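## Task

Get the black key fob out of the drawer of the small wooden box and set it straight on the table surface, not lying on any other object, then close the drawer. The box must end up roughly where it started, turned the same way, and the second item must still be inside the drawer.

## Robot and tools

Robot: two arms, left_arm and right_arm, each with a parallel gripper. Each base sits on a tilted plate, and both plates hang from one metal frame behind the arms. A plate and its half of the frame count as part of that arm for the clearance check. Calibrated bases in the scene frame: left_arm at (+0.048, +0.320, +0.317) m with quat_wxyz (+0.957, -0.123, +0.264, +0.004); right_arm at (+0.034, -0.209, +0.317) m with quat_wxyz (+0.957, +0.118, +0.266, +0.011).

Scene frame: the origin is at table-top height, halfway between the nominal bases. +x points out over the table, +y points toward the left_arm side, and +z points up. Arm names do not match the left and right sides of the images. Gripper frame: the fingers point along +z and close along y. end_effector_position is the point between the finger pads, a little under 1 cm behind the tips. Reported poses can be off by a few centimetres, more at long reach.

Row format: every row has 16 numbers. The first 8 are for left_arm: x, y, z, qw, qx, qy, qz, opening. The last 8 are the same for right_arm. Position is an absolute target in metres and orientation is an absolute quaternion, w first, both in the scene frame. Opening goes from -1 (closed, 0 mm gap) to +1 (fully open, about 87 mm). Gaps: 69 mm at +0.5, 43 at 0, 18 at -0.5. Always send both arms. An arm that should hold still gets its last reported pose plus the opening it should keep. To hold its orientation, resend the same target quaternion every time rather than copying a drifted reading.

execute_actions(actions, cameras):
- An empty list reads the state and returns pictures.
- One action {"rows": [...up to 15 rows], "steps": up to 15} runs one row per 1/30 s step. The last row repeats if rows are fewer than steps, and at least 5 steps are needed.
- {"steps": n} waits, up to 300 steps counted from the previous result, with your reply time included.
- The call is refused if any target lies more than 0.6 m from that arm's last reported position along any gripper axis.
- Each step, the controller clips the command to within 100 mm and 20 degrees of the measured pose, so far targets need several actions.
- The result is read 5 steps before the action ends, and those 5 steps run afterwards.
- Pictures come only with an empty list or when cameras asks for them.

move(target, speed, blend, blocking, cameras):
- target is one 16-number row (absolute poses, no distance limit) or a list of up to 15 rows. Straight-line paths all end together and run at least 0.5 s, with a cap of 10 s.
- speed is in m/s, from 0.002 to 0.5 (default 0.25); turning is capped at twice that in rad/s. Give one value, or one per target.
- blend, in metres, rounds corners in a list.
- blocking=false returns about 0.5 s after starting.
- Openings in the first row are sent at the start. Openings in later rows are applied only after the arms stop at that row.
- Paths do not avoid obstacles or the other arm. Route around each arm's own base so its shoulder posture does not flip.
- The move: line reports the ending (done, off_target, moving, held, fault) and any limits: paced means clipped, held means steps were withheld. An arm the line does not name is done, meaning within 10 mm and 2 degrees.

wait(seconds 0 to 10, cameras): lets time pass; a running move continues.

stop(cameras): brakes the current move. The fingers keep moving.

zoom_image(camera, region [x0,y0,x1,y1], at most 504x504 px): enlarges part of the latest image from cam_high, cam_low, cam_left_wrist or cam_right_wrist (each 672x504).



Result lines:
- end_effector_position / end_effector_quat_wxyz give each gripper's pose.
- grip_measured is the finger position on the command scale. The last Joint positions number is the same reading on a 0 (closed) to 1 (open) scale.
- Hand target is the pose the controller is now driving toward.
- Joint velocities may read "within noise".
- Joint torques include gravity. Positive means toward larger joint values, and joints 1 to 3 wrap at ±28 N m.
- MOTOR HOT appears at 75 °C. At 90 °C an OVER-TEMPERATURE FAULT folds that arm away for the rest of the scene, and at 100 °C it falls. Stretched reaches, held loads and pushing against something all generate heat.

Joint ranges (rad): waist -2.618 to 3.054, shoulder 0 to 3.142, elbow 0 to 3.142 (straight at 2.901), wrist pitch ±1.571, wrist yaw ±1.571, wrist roll ±2.094.

Gripping: once the fingers touch, command about 0.04 below the grip_measured reading for a full grip (about 20 N per pad), or less for a lighter one. Closing fast squeezes harder.

Practical notes:
- Friction and gravity can leave the gripper short, low or tilted. Small moves may go sideways, so check the pose after each move and correct any tilt.
- Faster moves and targets placed past the contact point hit harder.
- Avoid drops, releasing moving parts, slams, hard pushes, arm-to-arm collisions and anything falling off the table.
- Occasional disturbances can tug a held part or nudge loose objects.
- Camera calibrations (K, D, T_world_to_cam) are listed per camera. Fixed cameras may be off by about 2 degrees and 9 mm. Wrist camera pictures can lag while the arm moves.

Each tool is called after "Request:" as name(argument=value, ...), one argument or row to a line, values as JSON.

## Session

Request:
execute_actions(
  actions=[],
  cameras=["all"],
)

Scene clock: 0.00 s of 6000.00 s.
left_arm: end_effector_position=(+0.0998, +0.1270, +0.2928) grip_measured=+1.000 end_effector_quat_wxyz=(-0.035, +0.687, +0.534, -0.491) | right_arm: end_effector_position=(+0.4542, -0.2631, +0.1802) grip_measured=+1.000 end_effector_quat_wxyz=(+0.210, +0.029, +0.971, -0.113)
Joint positions: left_arm=[-0.98 1.552 0.577 -0.527 0.448 0.878 1] | right_arm=[0.037 1.58 0.906 0.109 0.457 -0.116 1]
Joint velocities: within noise
Joint torques (N m): no reading
Motor temperatures (°C): left_arm=[26 35 37 31 25 28 24] | right_arm=[25 31 31 31 29 29 29]
Heat: left arm: 37 °C; right arm: 31 °C.
Hand target: left_arm +0.1015, +0.1262, +0.2930; -0.032, +0.687, +0.535, -0.491 | right_arm +0.4606, -0.2645, +0.1858; +0.220, +0.033, +0.968, -0.113

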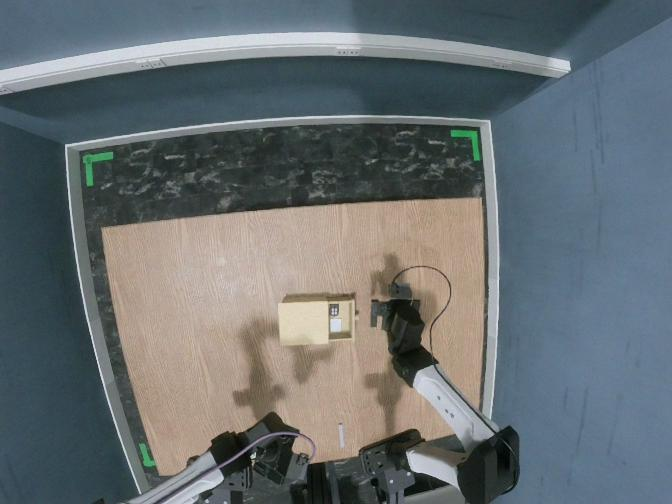

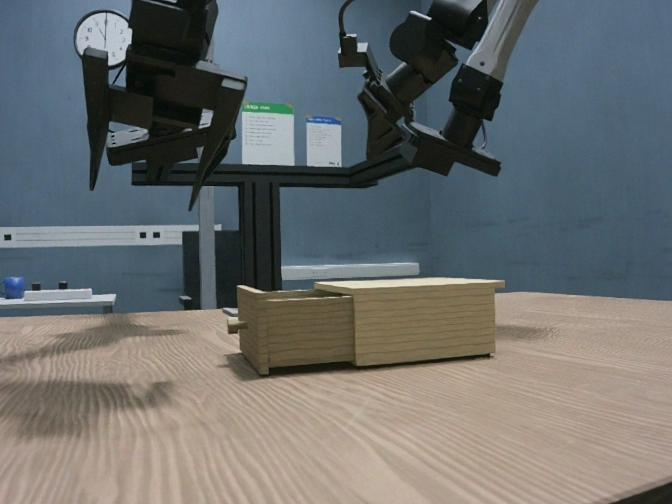

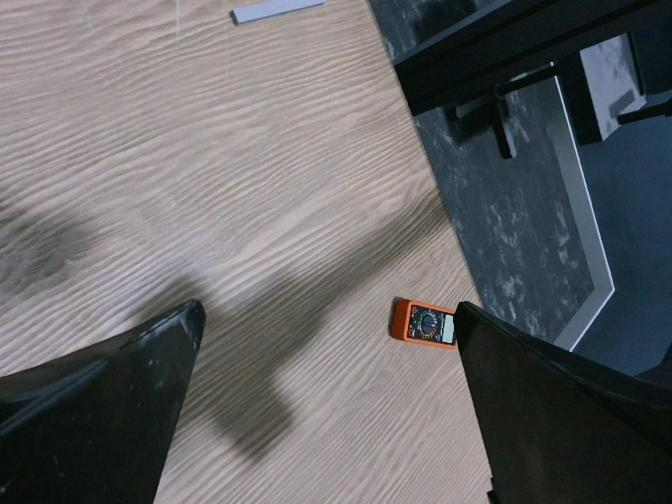

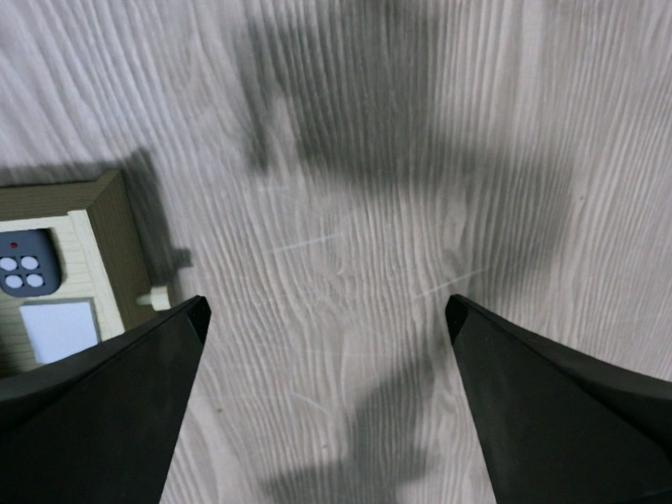

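Request:
zoom_image(
  camera="cam_high",
  region=[260, 270, 420, 370],
)

Request:
zoom_image(
  camera="cam_right_wrist",
  region=[0, 150, 220, 400],
)

Request:
zoom_image(
  camera="cam_low",
  region=[200, 250, 520, 400],
)

Scaled by 3.150 from the camera's 672x504 image, which has a finer 960x720 frame.

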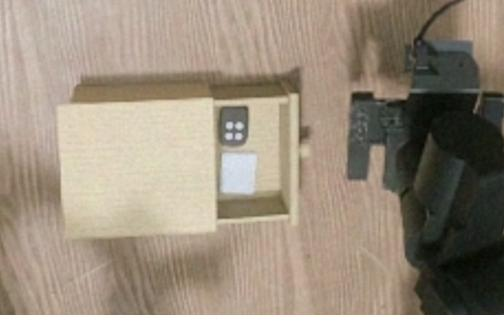

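Scaled by 2.016 from the camera's 672x504 image, which has a finer 960x720 frame.

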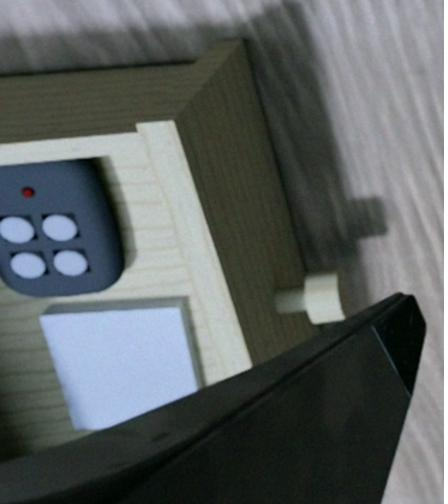

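Scaled by 1.575 from the camera's 672x504 image, which has a finer 960x720 frame.

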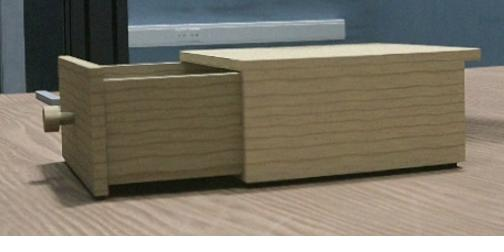

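Request:
move(
  target=[
    [0.0998,0.1270,0.2928,-0.035,0.687,0.534,-0.491,1, 0.431,-0.105,0.14,0,0.7071,0.7071,0,0.6],
  ],
  speed=0.4,
)

Scene clock: 6.77 s of 6000.00 s.
left_arm: end_effector_position=(+0.0998, +0.1270, +0.2928) grip_measured=+1.000 end_effector_quat_wxyz=(-0.035, +0.687, +0.534, -0.491) | right_arm: end_effector_position=(+0.4336, -0.1128, +0.1430) grip_measured=+0.600 end_effector_quat_wxyz=(+0.010, +0.708, +0.706, +0.001)
Joint positions: left_arm=[-0.98 1.552 0.577 -0.527 0.448 0.878 1] | right_arm=[0.208 1.838 1.141 -0.367 0.353 1.714 0.8]
Joint velocities: within noise
Joint torques (N m): left_arm=[-3.21 -4.07 3.82 0.43 0.55 0.17] | right_arm=[4.78 -6.45 5.42 0.04 0.05 -0.04]
Motor temperatures (°C): left_arm=[26 36 38 31 25 28 24] | right_arm=[25 32 32 31 29 29 29]
Heat: left arm: 38 °C; right arm: 32 °C.
Hand target: left_arm +0.0999, +0.1270, +0.2928; -0.035, +0.687, +0.534, -0.491 | right_arm +0.4309, -0.1051, +0.1401; +0.000, +0.707, +0.707, +0.000
Off the commanded pose: left_arm 0.000 m, 0 deg | right_arm 0.009 m, 1 deg.
Kept back: nothing.
move: done
camera_calibration:
cam_right_wrist: T_world_to_cam=[[-0.999715, -0.0174744, -0.0162685, 0.432085], [-0.0237135, 0.647639, 0.761578, -0.00584877], [-0.00277199, 0.761747, -0.647869, 0.316229], [0, 0, 0, 1]] pos_world=[0.4327, -0.229548, 0.216358]

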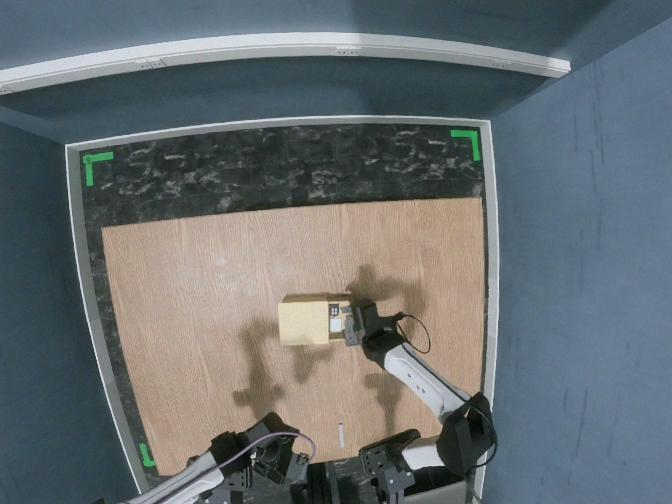

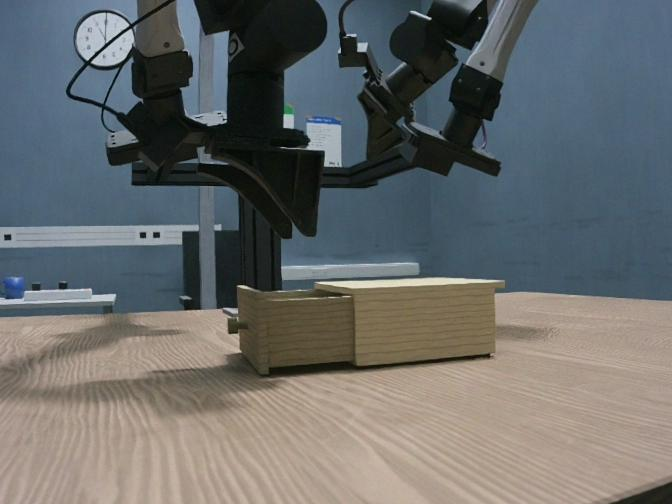

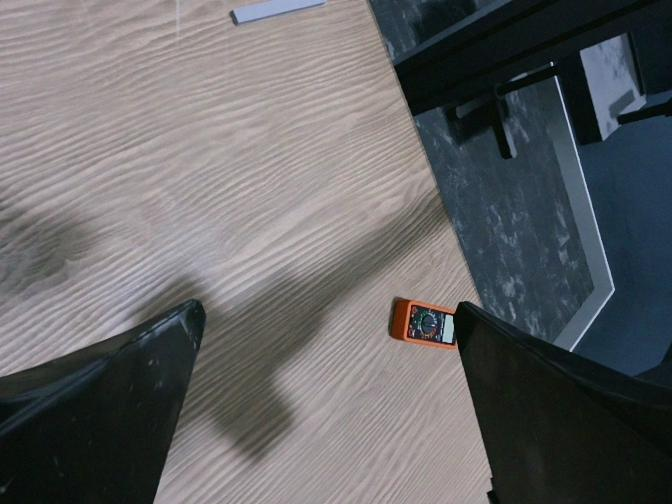

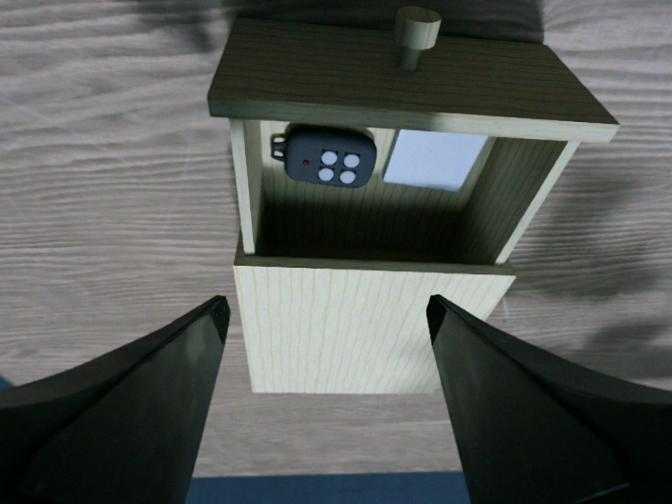

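Request:
move(
  target=[
    [0.0998,0.1270,0.2928,-0.035,0.687,0.534,-0.491,1, 0.412,-0.105,0.11,0,0,1,0,-1],
    [0.0998,0.1270,0.2928,-0.035,0.687,0.534,-0.491,1, 0.412,-0.105,0.049,0,0,1,0,-1],
  ],
  speed=[0.45,0.2],
  blend=[0.01,0],
)

Scene clock: 12.67 s of 6000.00 s.
left_arm: end_effector_position=(+0.0998, +0.1270, +0.2928) grip_measured=+1.000 end_effector_quat_wxyz=(-0.035, +0.687, +0.534, -0.491) | right_arm: end_effector_position=(+0.4075, -0.1048, +0.0543) grip_measured=-0.973 end_effector_quat_wxyz=(-0.005, -0.001, +1.000, -0.004)
Joint positions: left_arm=[-0.98 1.552 0.577 -0.527 0.448 0.878 1] | right_arm=[0.239 2.221 1.39 -0.268 0.359 0.176 0.013]
Joint velocities: within noise
Joint torques (N m): left_arm=[-3.25 -4.12 3.81 0.43 0.55 0.2] | right_arm=[3.99 -7.94 4.96 0.31 -0.1 -0.24]
Motor temperatures (°C): left_arm=[26 36 38 31 25 28 24] | right_arm=[26 33 32 31 28 29 29]
Heat: left arm: 38 °C; right arm: 33 °C.
Hand target: left_arm +0.0999, +0.1270, +0.2928; -0.035, +0.687, +0.534, -0.491 | right_arm +0.4120, -0.1050, +0.0492; +0.000, +0.000, +1.000, +0.000
Off the commanded pose: left_arm 0.000 m, 0 deg | right_arm 0.007 m, 1 deg.
Kept back: nothing.
move: done
camera_calibration:
cam_right_wrist: T_world_to_cam=[[0.0229232, -0.999721, 0.0056181, -0.116185], [-0.630959, -0.0101082, 0.77575, 0.233621], [-0.775477, -0.0213275, -0.631015, 0.484527], [0, 0, 0, 1]] pos_world=[0.525809, -0.103458, 0.125165]

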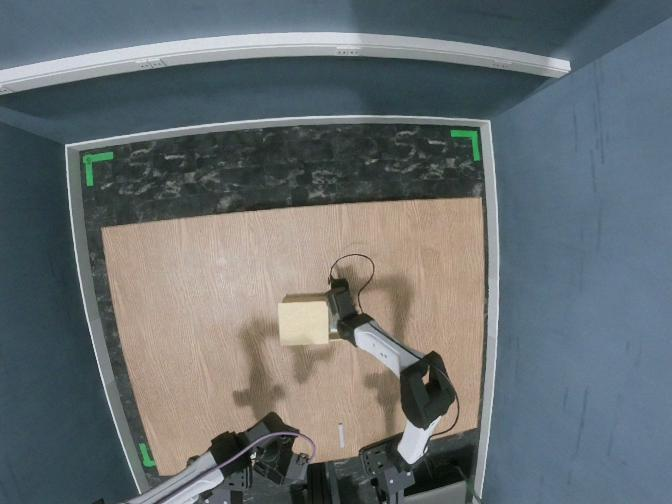

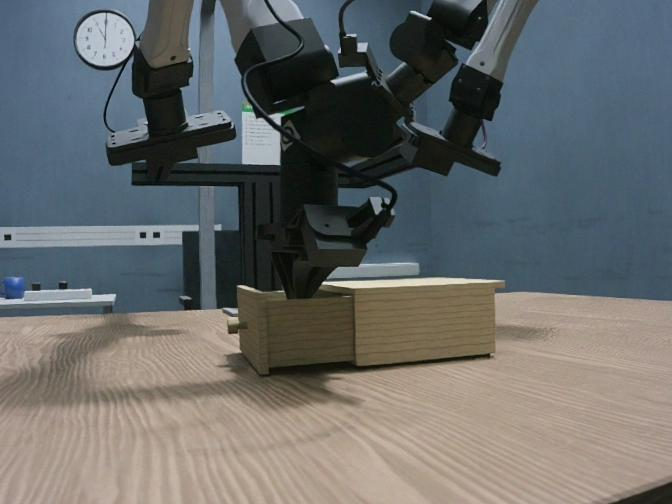

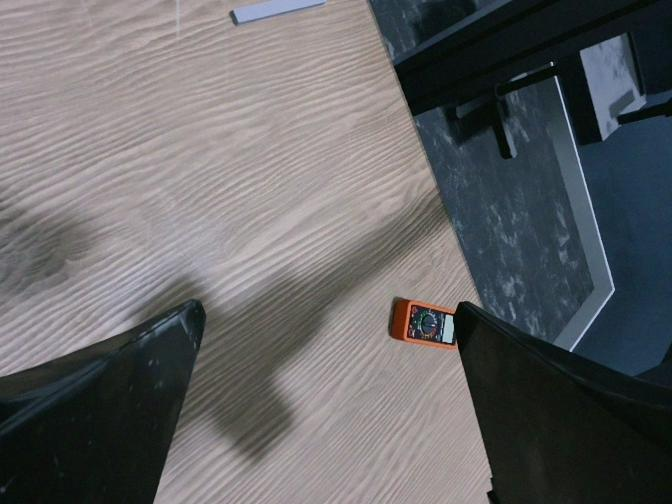

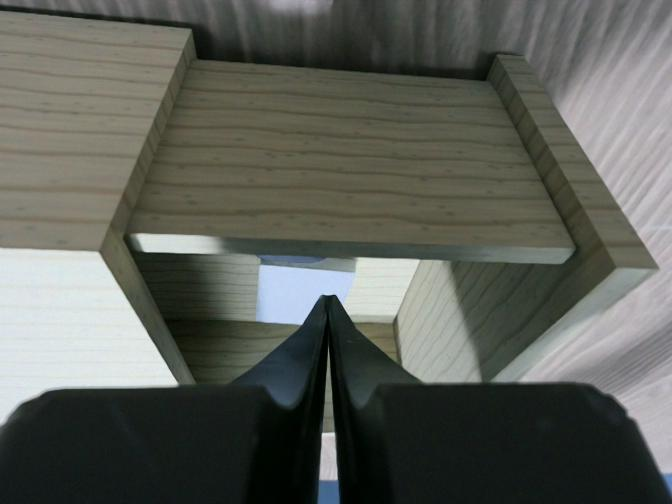

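Request:
move(
  target=[
    [0.0998,0.1270,0.2928,-0.035,0.687,0.534,-0.491,1, 0.414,-0.13,0.042,0,0,1,0,-1],
    [0.0998,0.1270,0.2928,-0.035,0.687,0.534,-0.491,1, 0.414,-0.175,0.042,0,0,1,0,-1],
  ],
  speed=[0.12,0.07],
  blend=[0.01,0],
)

Scene clock: 14.17 s of 6000.00 s.
left_arm: end_effector_position=(+0.0998, +0.1270, +0.2928) grip_measured=+1.000 end_effector_quat_wxyz=(-0.035, +0.687, +0.534, -0.491) | right_arm: end_effector_position=(+0.4014, -0.1527, +0.0343) grip_measured=-0.973 end_effector_quat_wxyz=(-0.018, -0.001, +1.000, +0.022)
Joint positions: left_arm=[-0.98 1.552 0.577 -0.527 0.448 0.878 1] | right_arm=[0.096 2.215 1.348 -0.214 0.238 0.049 0.013]
Joint velocities: left_arm=[within noise] | right_arm=[-0.012 -0.007 0.002 0.037 0.022 -0.168 -0.019]
Joint torques (N m): left_arm=[-3.17 -4.05 3.82 0.43 0.55 0.18] | right_arm=[1.16 -12.23 2.13 0.23 0.31 -0.45]
Motor temperatures (°C): left_arm=[26 36 38 31 25 28 24] | right_arm=[26 33 32 31 28 29 29]
Heat: left arm: 38 °C; right arm: 33 °C.
Hand target: left_arm +0.0999, +0.1270, +0.2928; -0.035, +0.687, +0.534, -0.491 | right_arm +0.4135, -0.1746, +0.0419; -0.001, +0.000, +1.000, +0.000
Off the commanded pose: left_arm 0.000 m, 0 deg | right_arm 0.027 m, 3 deg.
Kept back: nothing.
move: off_target (right_arm)
camera_calibration:
cam_right_wrist: T_world_to_cam=[[0.0221433, -0.998689, -0.0461555, -0.161574], [-0.609793, -0.0500764, 0.790977, 0.229679], [-0.792251, 0.0106305, -0.610103, 0.476977], [0, 0, 0, 1]] pos_world=[0.52152, -0.154931, 0.101877]

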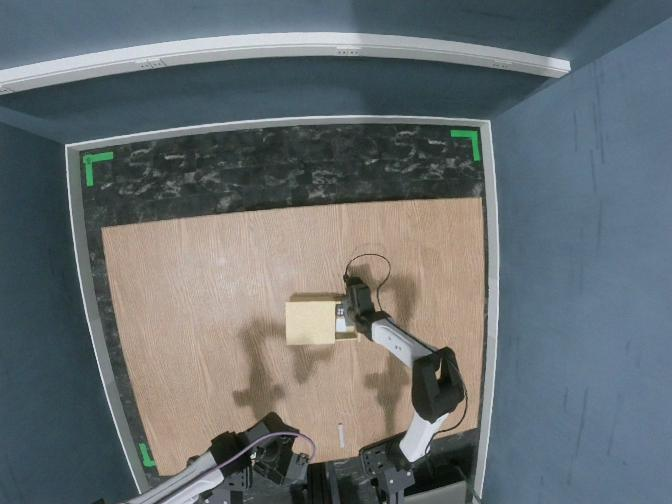

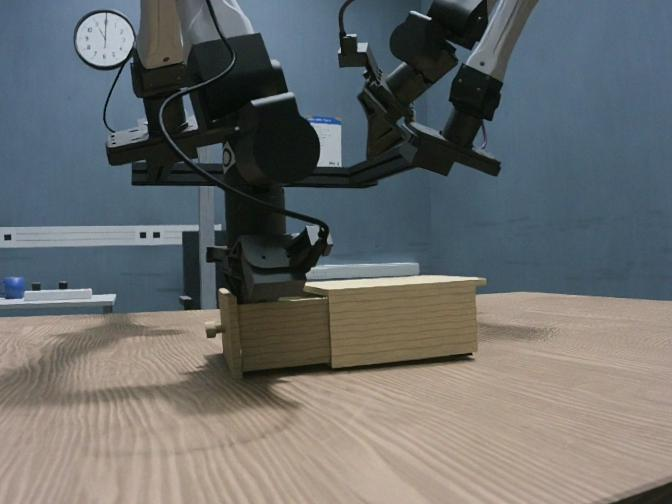

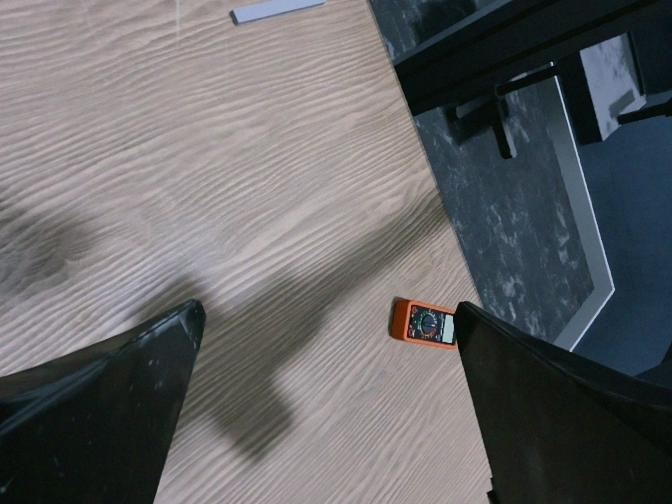

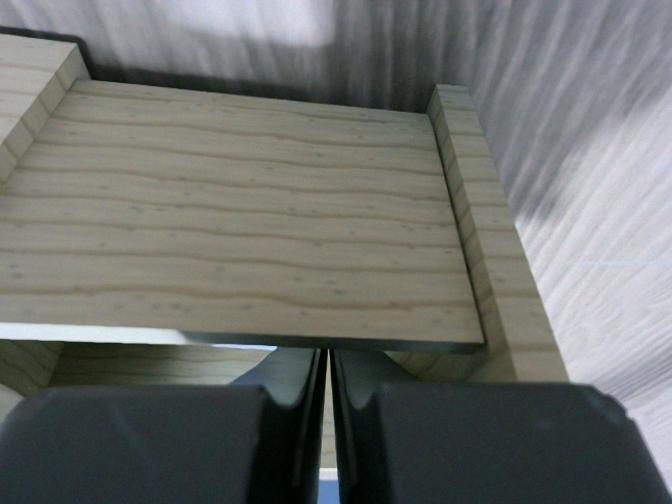

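Request:
move(
  target=[
    [0.0998,0.1270,0.2928,-0.035,0.687,0.534,-0.491,1, 0.412,-0.124,0.05,0,0,1,0,-1],
    [0.0998,0.1270,0.2928,-0.035,0.687,0.534,-0.491,1, 0.412,-0.124,0.05,0,0,1,0,0.1],
  ],
  speed=0.12,
)

Scene clock: 18.53 s of 6000.00 s.
left_arm: end_effector_position=(+0.0998, +0.1270, +0.2928) grip_measured=+1.000 end_effector_quat_wxyz=(-0.035, +0.687, +0.534, -0.491) | right_arm: end_effector_position=(+0.4039, -0.1307, +0.0454) grip_measured=+0.099 end_effector_quat_wxyz=(-0.009, -0.004, +1.000, -0.011)
Joint positions: left_arm=[-0.98 1.552 0.577 -0.527 0.448 0.878 1] | right_arm=[0.182 2.215 1.36 -0.235 0.346 0.12 0.55]
Joint velocities: within noise
Joint torques (N m): left_arm=[-3.22 -4.11 3.81 0.43 0.54 0.19] | right_arm=[5.35 -9.8 4.48 0.11 -0.12 -0.02]
Motor temperatures (°C): left_arm=[26 37 38 31 25 28 24] | right_arm=[26 34 32 31 28 29 29]
Heat: left arm: 38 °C; right arm: 34 °C.
Hand target: left_arm +0.0999, +0.1270, +0.2928; -0.035, +0.687, +0.534, -0.491 | right_arm +0.4119, -0.1241, +0.0501; +0.000, +0.000, +1.000, +0.000
Off the commanded pose: left_arm 0.000 m, 0 deg | right_arm 0.011 m, 2 deg.
Kept back: nothing.
move: off_target (right_arm)
camera_calibration:
cam_right_wrist: T_world_to_cam=[[0.028382, -0.999386, 0.0205637, -0.144746], [-0.6247, -0.00167383, 0.780863, 0.236387], [-0.780349, -0.0350086, -0.624364, 0.475415], [0, 0, 0, 1]] pos_world=[0.522769, -0.127618, 0.115223]

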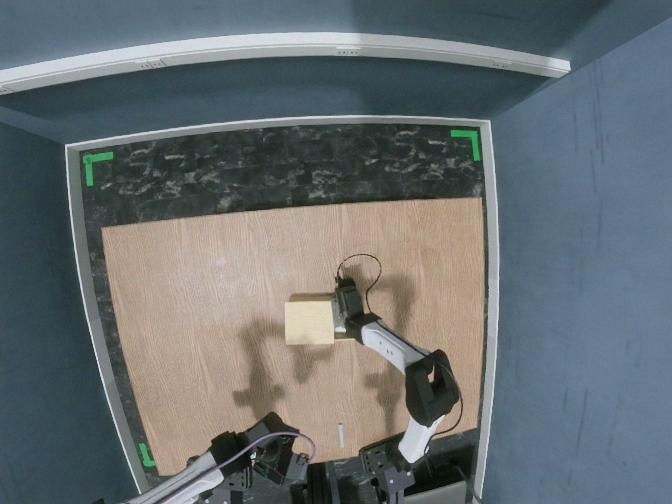

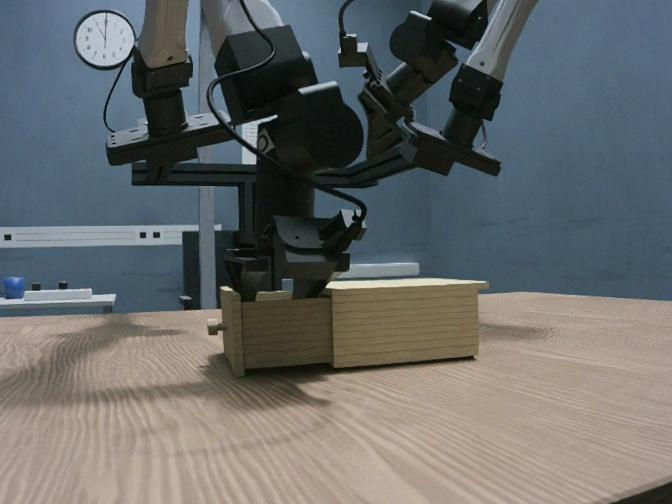

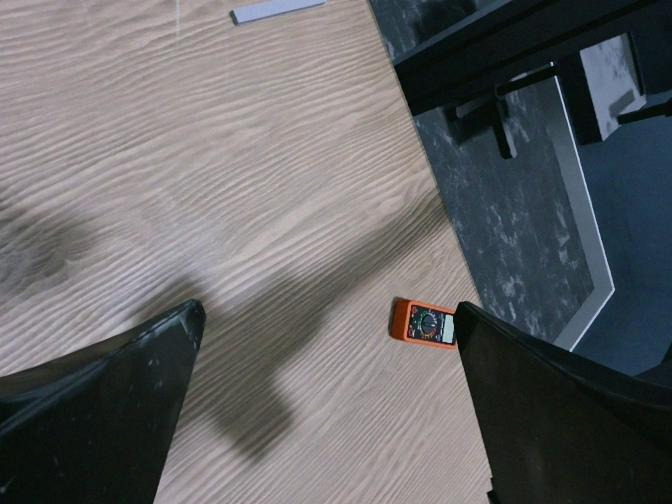

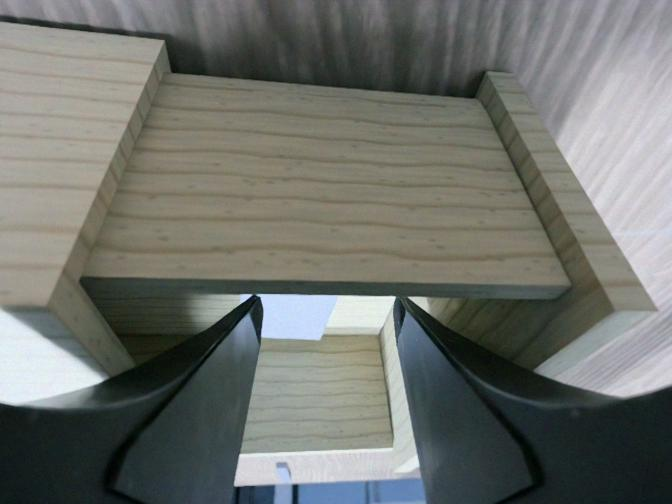

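Request:
execute_actions(
  actions=[
    {"rows":[[0.0998,0.1270,0.2928,-0.035,0.687,0.534,-0.491,1,0.414,-0.116,0.052,0,0,1,0,0.13],[0.0998,0.1270,0.2928,-0.035,0.687,0.534,-0.491,1,0.414,-0.116,0.052,0,0,1,0,0.16],[0.0998,0.1270,0.2928,-0.035,0.687,0.534,-0.491,1,0.414,-0.116,0.052,0,0,1,0,0.19],[0.0998,0.1270,0.2928,-0.035,0.687,0.534,-0.491,1,0.414,-0.116,0.052,0,0,1,0,0.22],[0.0998,0.1270,0.2928,-0.035,0.687,0.534,-0.491,1,0.414,-0.116,0.052,0,0,1,0,0.25],[0.0998,0.1270,0.2928,-0.035,0.687,0.534,-0.491,1,0.414,-0.116,0.052,0,0,1,0,0.28],[0.0998,0.1270,0.2928,-0.035,0.687,0.534,-0.491,1,0.414,-0.116,0.052,0,0,1,0,0.31],[0.0998,0.1270,0.2928,-0.035,0.687,0.534,-0.491,1,0.414,-0.116,0.052,0,0,1,0,0.34],[0.0998,0.1270,0.2928,-0.035,0.687,0.534,-0.491,1,0.414,-0.116,0.052,0,0,1,0,0.37],[0.0998,0.1270,0.2928,-0.035,0.687,0.534,-0.491,1,0.414,-0.116,0.052,0,0,1,0,0.40],[0.0998,0.1270,0.2928,-0.035,0.687,0.534,-0.491,1,0.414,-0.116,0.052,0,0,1,0,0.43],[0.0998,0.1270,0.2928,-0.035,0.687,0.534,-0.491,1,0.414,-0.116,0.052,0,0,1,0,0.46],[0.0998,0.1270,0.2928,-0.035,0.687,0.534,-0.491,1,0.414,-0.116,0.052,0,0,1,0,0.48],[0.0998,0.1270,0.2928,-0.035,0.687,0.534,-0.491,1,0.414,-0.116,0.052,0,0,1,0,0.5],[0.0998,0.1270,0.2928,-0.035,0.687,0.534,-0.491,1,0.414,-0.116,0.052,0,0,1,0,0.52]],"steps":15},
  ],
)

Request:
execute_actions(
  actions=[
    {"rows":[[0.0998,0.1270,0.2928,-0.035,0.687,0.534,-0.491,1,0.414,-0.116,0.052,0,0,1,0,0.54],[0.0998,0.1270,0.2928,-0.035,0.687,0.534,-0.491,1,0.414,-0.116,0.052,0,0,1,0,0.57],[0.0998,0.1270,0.2928,-0.035,0.687,0.534,-0.491,1,0.414,-0.116,0.052,0,0,1,0,0.6],[0.0998,0.1270,0.2928,-0.035,0.687,0.534,-0.491,1,0.414,-0.116,0.052,0,0,1,0,0.63],[0.0998,0.1270,0.2928,-0.035,0.687,0.534,-0.491,1,0.414,-0.116,0.052,0,0,1,0,0.66],[0.0998,0.1270,0.2928,-0.035,0.687,0.534,-0.491,1,0.414,-0.116,0.052,0,0,1,0,0.69],[0.0998,0.1270,0.2928,-0.035,0.687,0.534,-0.491,1,0.414,-0.116,0.052,0,0,1,0,0.72],[0.0998,0.1270,0.2928,-0.035,0.687,0.534,-0.491,1,0.414,-0.116,0.052,0,0,1,0,0.75],[0.0998,0.1270,0.2928,-0.035,0.687,0.534,-0.491,1,0.414,-0.116,0.052,0,0,1,0,0.78],[0.0998,0.1270,0.2928,-0.035,0.687,0.534,-0.491,1,0.414,-0.116,0.052,0,0,1,0,0.82],[0.0998,0.1270,0.2928,-0.035,0.687,0.534,-0.491,1,0.414,-0.116,0.052,0,0,1,0,0.86],[0.0998,0.1270,0.2928,-0.035,0.687,0.534,-0.491,1,0.414,-0.116,0.052,0,0,1,0,0.9],[0.0998,0.1270,0.2928,-0.035,0.687,0.534,-0.491,1,0.414,-0.116,0.052,0,0,1,0,0.94],[0.0998,0.1270,0.2928,-0.035,0.687,0.534,-0.491,1,0.414,-0.116,0.052,0,0,1,0,0.97],[0.0998,0.1270,0.2928,-0.035,0.687,0.534,-0.491,1,0.414,-0.116,0.052,0,0,1,0,1]],"steps":15},
  ],
)

Request:
execute_actions(
  actions=[],
  cameras=["all"],
)

Scene clock: 19.77 s of 6000.00 s.
left_arm: end_effector_position=(+0.0998, +0.1270, +0.2928) grip_measured=+1.000 end_effector_quat_wxyz=(-0.035, +0.687, +0.534, -0.491) | right_arm: end_effector_position=(+0.4022, -0.1365, +0.0485) grip_measured=+0.380 end_effector_quat_wxyz=(-0.019, +0.008, +0.999, -0.030)
Joint positions: left_arm=[-0.98 1.552 0.577 -0.527 0.448 0.878 1] | right_arm=[0.182 2.215 1.377 -0.28 0.38 0.154 0.69]
Joint velocities: left_arm=[within noise] | right_arm=[0.007 -0.032 0.022 -0.139 0.242 0.022 0.395]
Joint torques (N m): left_arm=[-3.22 -4.1 3.81 0.44 0.55 0.19] | right_arm=[7.13 -9.31 4.53 0.52 -0.65 -0.2]
Motor temperatures (°C): left_arm=[26 37 38 31 25 28 24] | right_arm=[26 34 32 31 28 29 29]
Heat: left arm: 38 °C; right arm: 34 °C.
Steps of this call (1-27: nothing new was sent; 28-37: this action's first 10). Readings (end_effector_position of left_arm | right_arm):
28: (+0.0998, +0.1270, +0.2928) | (+0.4042, -0.1308, +0.0456)
29: (+0.0998, +0.1270, +0.2928) | (+0.4041, -0.1311, +0.0462)
31: (+0.0998, +0.1270, +0.2928) | (+0.4036, -0.1319, +0.0470)
35: (+0.0998, +0.1270, +0.2928) | (+0.4025, -0.1351, +0.0480)
37: the state above

Scene clock: 20.27 s of 6000.00 s.
left_arm: end_effector_position=(+0.0998, +0.1270, +0.2928) grip_measured=+1.000 end_effector_quat_wxyz=(-0.035, +0.687, +0.534, -0.491) | right_arm: end_effector_position=(+0.4024, -0.1452, +0.0519) grip_measured=+0.794 end_effector_quat_wxyz=(-0.019, +0.010, +0.998, -0.053)
Joint positions: left_arm=[-0.98 1.552 0.577 -0.527 0.448 0.878 1] | right_arm=[0.182 2.207 1.377 -0.297 0.425 0.161 0.897]
Joint velocities: left_arm=[within noise] | right_arm=[-0.007 -0.022 0.002 -0.037 0.139 -0.022 0.457]
Joint torques (N m): left_arm=[-3.21 -4.12 3.82 0.43 0.54 0.19] | right_arm=[7.17 -8.79 4.6 0.51 -0.92 -0.32]
Motor temperatures (°C): left_arm=[26 37 38 31 25 28 24] | right_arm=[26 34 32 31 28 29 29]
Heat: left arm: 38 °C; right arm: 34 °C.
Off your previous action's commanded pose at its last step (step 5 of this call): left_arm 0.000 m, 0 deg | right_arm 0.027 m, 5 deg.
Steps of this call (1-5: your previous action's last 5; 6-15: this action's first 10). Readings (end_effector_position of left_arm | right_arm):
6: (+0.0998, +0.1270, +0.2928) | (+0.4021, -0.1403, +0.0501)
7: (+0.0998, +0.1270, +0.2928) | (+0.4019, -0.1409, +0.0502)
9: (+0.0998, +0.1270, +0.2928) | (+0.4021, -0.1422, +0.0508)
13: (+0.0998, +0.1270, +0.2928) | (+0.4022, -0.1444, +0.0516)
15: the state above

Scene clock: 20.43 s of 6000.00 s.
left_arm: end_effector_position=(+0.0998, +0.1270, +0.2928) grip_measured=+1.000 end_effector_quat_wxyz=(-0.035, +0.687, +0.534, -0.491) | right_arm: end_effector_position=(+0.4038, -0.1461, +0.0526) grip_measured=+0.996 end_effector_quat_wxyz=(-0.018, +0.010, +0.998, -0.055)
Joint positions: left_arm=[-0.98 1.552 0.577 -0.527 0.448 0.878 1] | right_arm=[0.182 2.205 1.379 -0.297 0.429 0.161 0.998]
Joint velocities: left_arm=[within noise] | right_arm=[-0.012 -0.002 0.022 -0.022 -0.066 0.007 0.592]
Joint torques (N m): left_arm=[-3.19 -4.1 3.84 0.43 0.55 0.2] | right_arm=[7.35 -8.9 4.18 0.46 -0.79 -0.38]
Motor temperatures (°C): left_arm=[26 37 38 31 25 28 24] | right_arm=[26 34 32 31 28 29 29]
Heat: left arm: 38 °C; right arm: 34 °C.
Hand target: left_arm +0.0999, +0.1270, +0.2928; -0.035, +0.687, +0.534, -0.491 | right_arm +0.4135, -0.1167, +0.0540; +0.000, -0.001, +1.000, -0.001
Off the commanded pose: left_arm 0.000 m, 0 deg | right_arm 0.032 m, 7 deg.
Steps of this call (1-5: your previous action's last 5). Readings (end_effector_position of left_arm | right_arm):
1: (+0.0998, +0.1270, +0.2928) | (+0.4027, -0.1457, +0.0523)
2: (+0.0998, +0.1270, +0.2928) | (+0.4027, -0.1459, +0.0523)
4: (+0.0998, +0.1270, +0.2928) | (+0.4033, -0.1462, +0.0526)
5: the state above
camera_calibration:
cam_right_wrist: T_world_to_cam=[[0.00241372, -0.994221, 0.107329, -0.153603], [-0.609833, 0.0835978, 0.788109, 0.236646], [-0.792527, -0.0673547, -0.606106, 0.478509], [0, 0, 0, 1]] pos_world=[0.523916, -0.140268, 0.12001]

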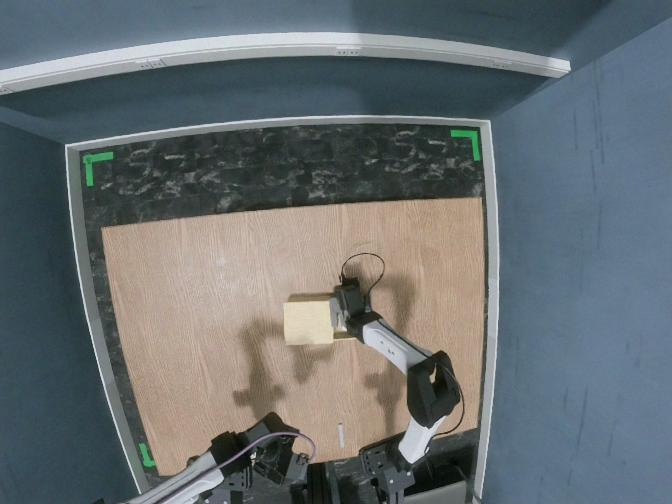

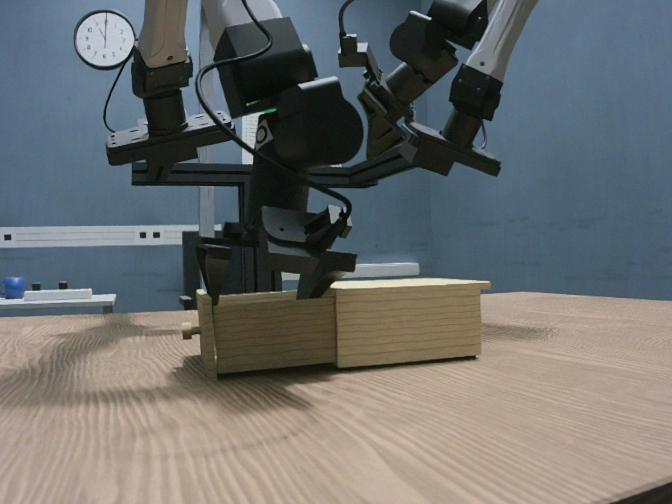

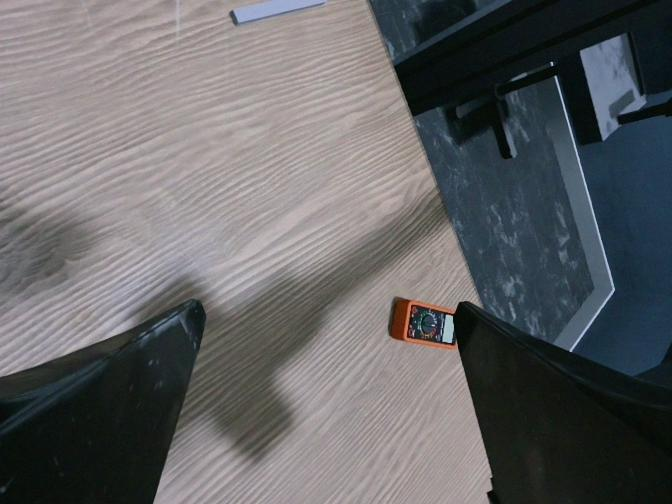

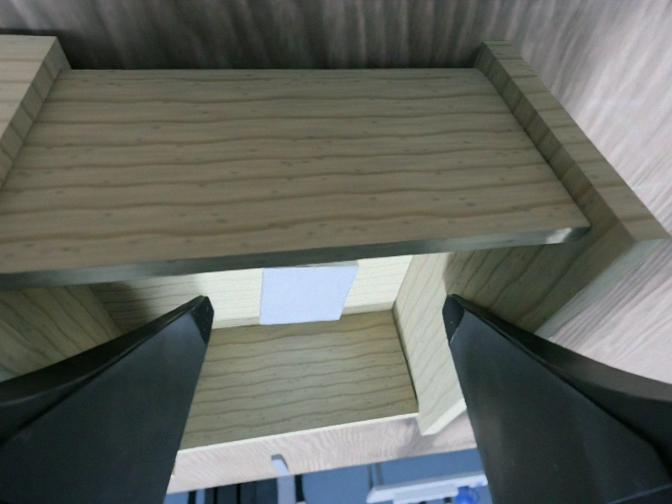

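Request:
move(
  target=[
    [0.0998,0.1270,0.2928,-0.035,0.687,0.534,-0.491,1, 0.406,-0.146,0.055,0,0,1,0,0.25],
    [0.0998,0.1270,0.2928,-0.035,0.687,0.534,-0.491,1, 0.44,-0.148,0.11,0,0,1,0,0.25],
  ],
  speed=0.2,
)

Scene clock: 22.80 s of 6000.00 s.
left_arm: end_effector_position=(+0.0998, +0.1270, +0.2928) grip_measured=+1.000 end_effector_quat_wxyz=(-0.035, +0.687, +0.534, -0.491) | right_arm: end_effector_position=(+0.4279, -0.1504, +0.0957) grip_measured=+0.250 end_effector_quat_wxyz=(-0.016, -0.005, +1.000, -0.003)
Joint positions: left_arm=[-0.98 1.552 0.577 -0.527 0.448 0.878 1] | right_arm=[0.162 2.084 1.419 -0.433 0.319 0.104 0.625]
Joint velocities: within noise
Joint torques (N m): left_arm=[-3.19 -4.1 3.81 0.43 0.54 0.2] | right_arm=[5.41 -12.16 5.29 0.04 0 -0.03]
Motor temperatures (°C): left_arm=[26 37 39 30 25 28 24] | right_arm=[26 35 32 31 28 29 29]
Heat: left arm: 39 °C; right arm: 35 °C.
Hand target: left_arm +0.0999, +0.1270, +0.2928; -0.035, +0.687, +0.534, -0.491 | right_arm +0.4398, -0.1481, +0.1097; +0.000, +0.000, +1.000, +0.000
Off the commanded pose: left_arm 0.000 m, 0 deg | right_arm 0.019 m, 2 deg.
Kept back: nothing.
move: off_target (right_arm)
camera_calibration:
cam_right_wrist: T_world_to_cam=[[0.0297205, -0.99955, 0.00404672, -0.165241], [-0.612233, -0.0150036, 0.790535, 0.20376], [-0.790118, -0.0259727, -0.612404, 0.529206], [0, 0, 0, 1]] pos_world=[0.547795, -0.148365, 0.163677]

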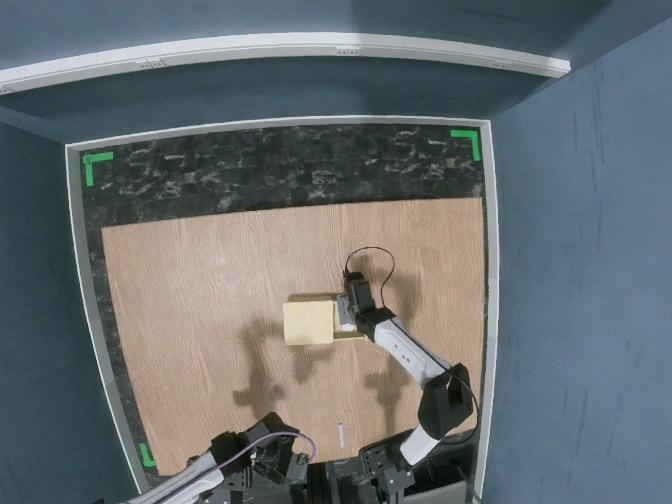

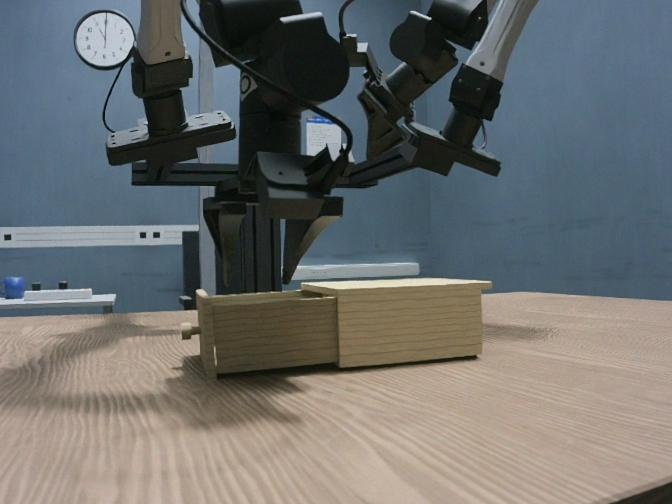

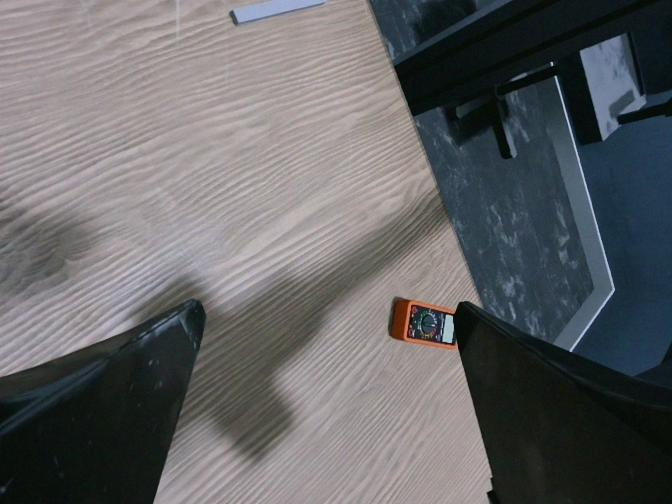

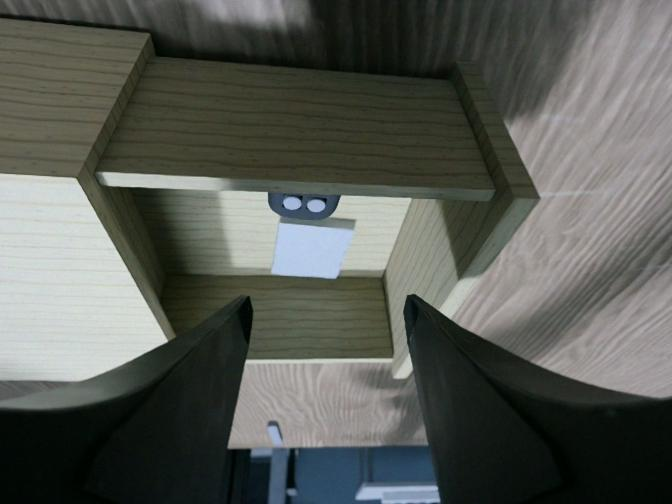

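Request:
move(
  target=[
    [0.0998,0.1270,0.2928,-0.035,0.687,0.534,-0.491,1, 0.438,-0.136,0.045,0,0,1,0,0.25],
  ],
  speed=0.15,
)

Request:
zoom_image(
  camera="cam_low",
  region=[170, 200, 420, 390],
)

Scene clock: 24.80 s of 6000.00 s.
left_arm: end_effector_position=(+0.0998, +0.1270, +0.2928) grip_measured=+1.000 end_effector_quat_wxyz=(-0.035, +0.687, +0.534, -0.491) | right_arm: end_effector_position=(+0.4328, -0.1351, +0.0504) grip_measured=+0.250 end_effector_quat_wxyz=(-0.006, -0.002, +1.000, -0.002)
Joint positions: left_arm=[-0.98 1.552 0.577 -0.527 0.448 0.878 1] | right_arm=[0.162 2.234 1.487 -0.33 0.319 0.103 0.625]
Joint velocities: within noise
Joint torques (N m): left_arm=[-3.21 -4.07 3.79 0.44 0.53 0.19] | right_arm=[3.78 -8.31 5.48 0.33 -0.05 -0.23]
Motor temperatures (°C): left_arm=[27 37 39 30 25 28 24] | right_arm=[26 36 32 31 28 29 29]
Heat: left arm: 39 °C; right arm: 36 °C.
Hand target: left_arm +0.0999, +0.1270, +0.2928; -0.035, +0.687, +0.534, -0.491 | right_arm +0.4380, -0.1362, +0.0452; +0.000, +0.000, +1.000, +0.000
Off the commanded pose: left_arm 0.000 m, 0 deg | right_arm 0.008 m, 1 deg.
Kept back: nothing.
move: done
camera_calibration:
cam_right_wrist: T_world_to_cam=[[0.0239257, -0.999711, 0.00244391, -0.147324], [-0.628713, -0.013146, 0.777526, 0.25083], [-0.777269, -0.0201394, -0.628846, 0.501875], [0, 0, 0, 1]] pos_world=[0.551317, -0.133877, 0.120935]

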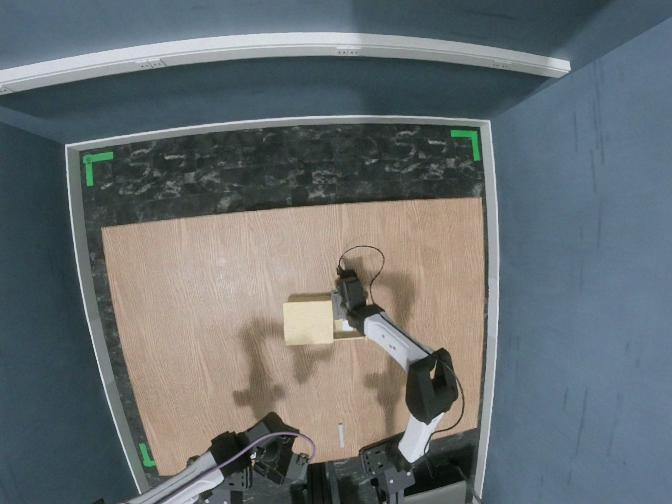

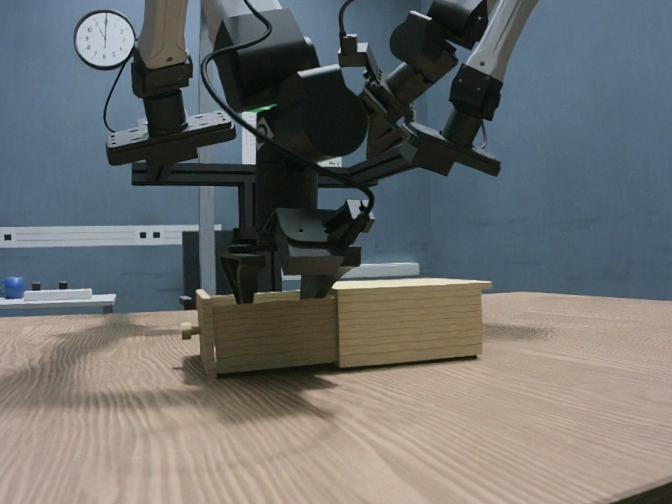

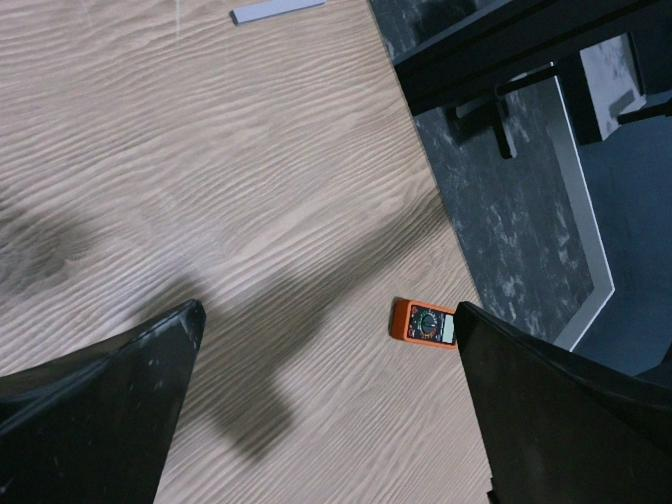

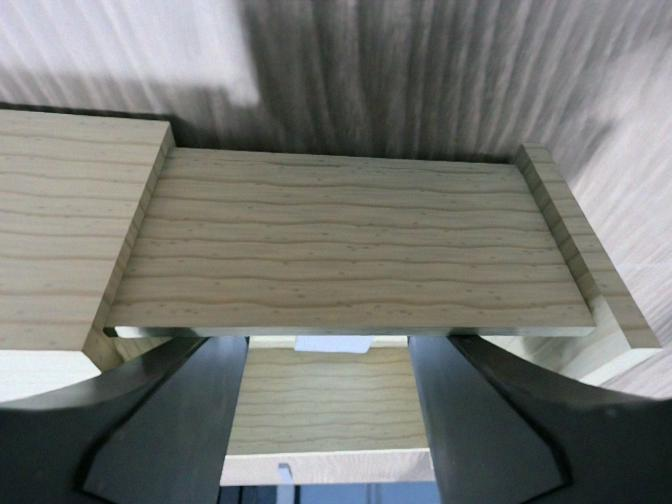

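Scaled by 2.016 from the camera's 672x504 image, which has a finer 960x720 frame.

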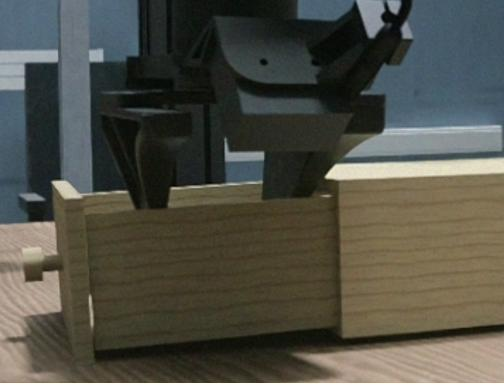

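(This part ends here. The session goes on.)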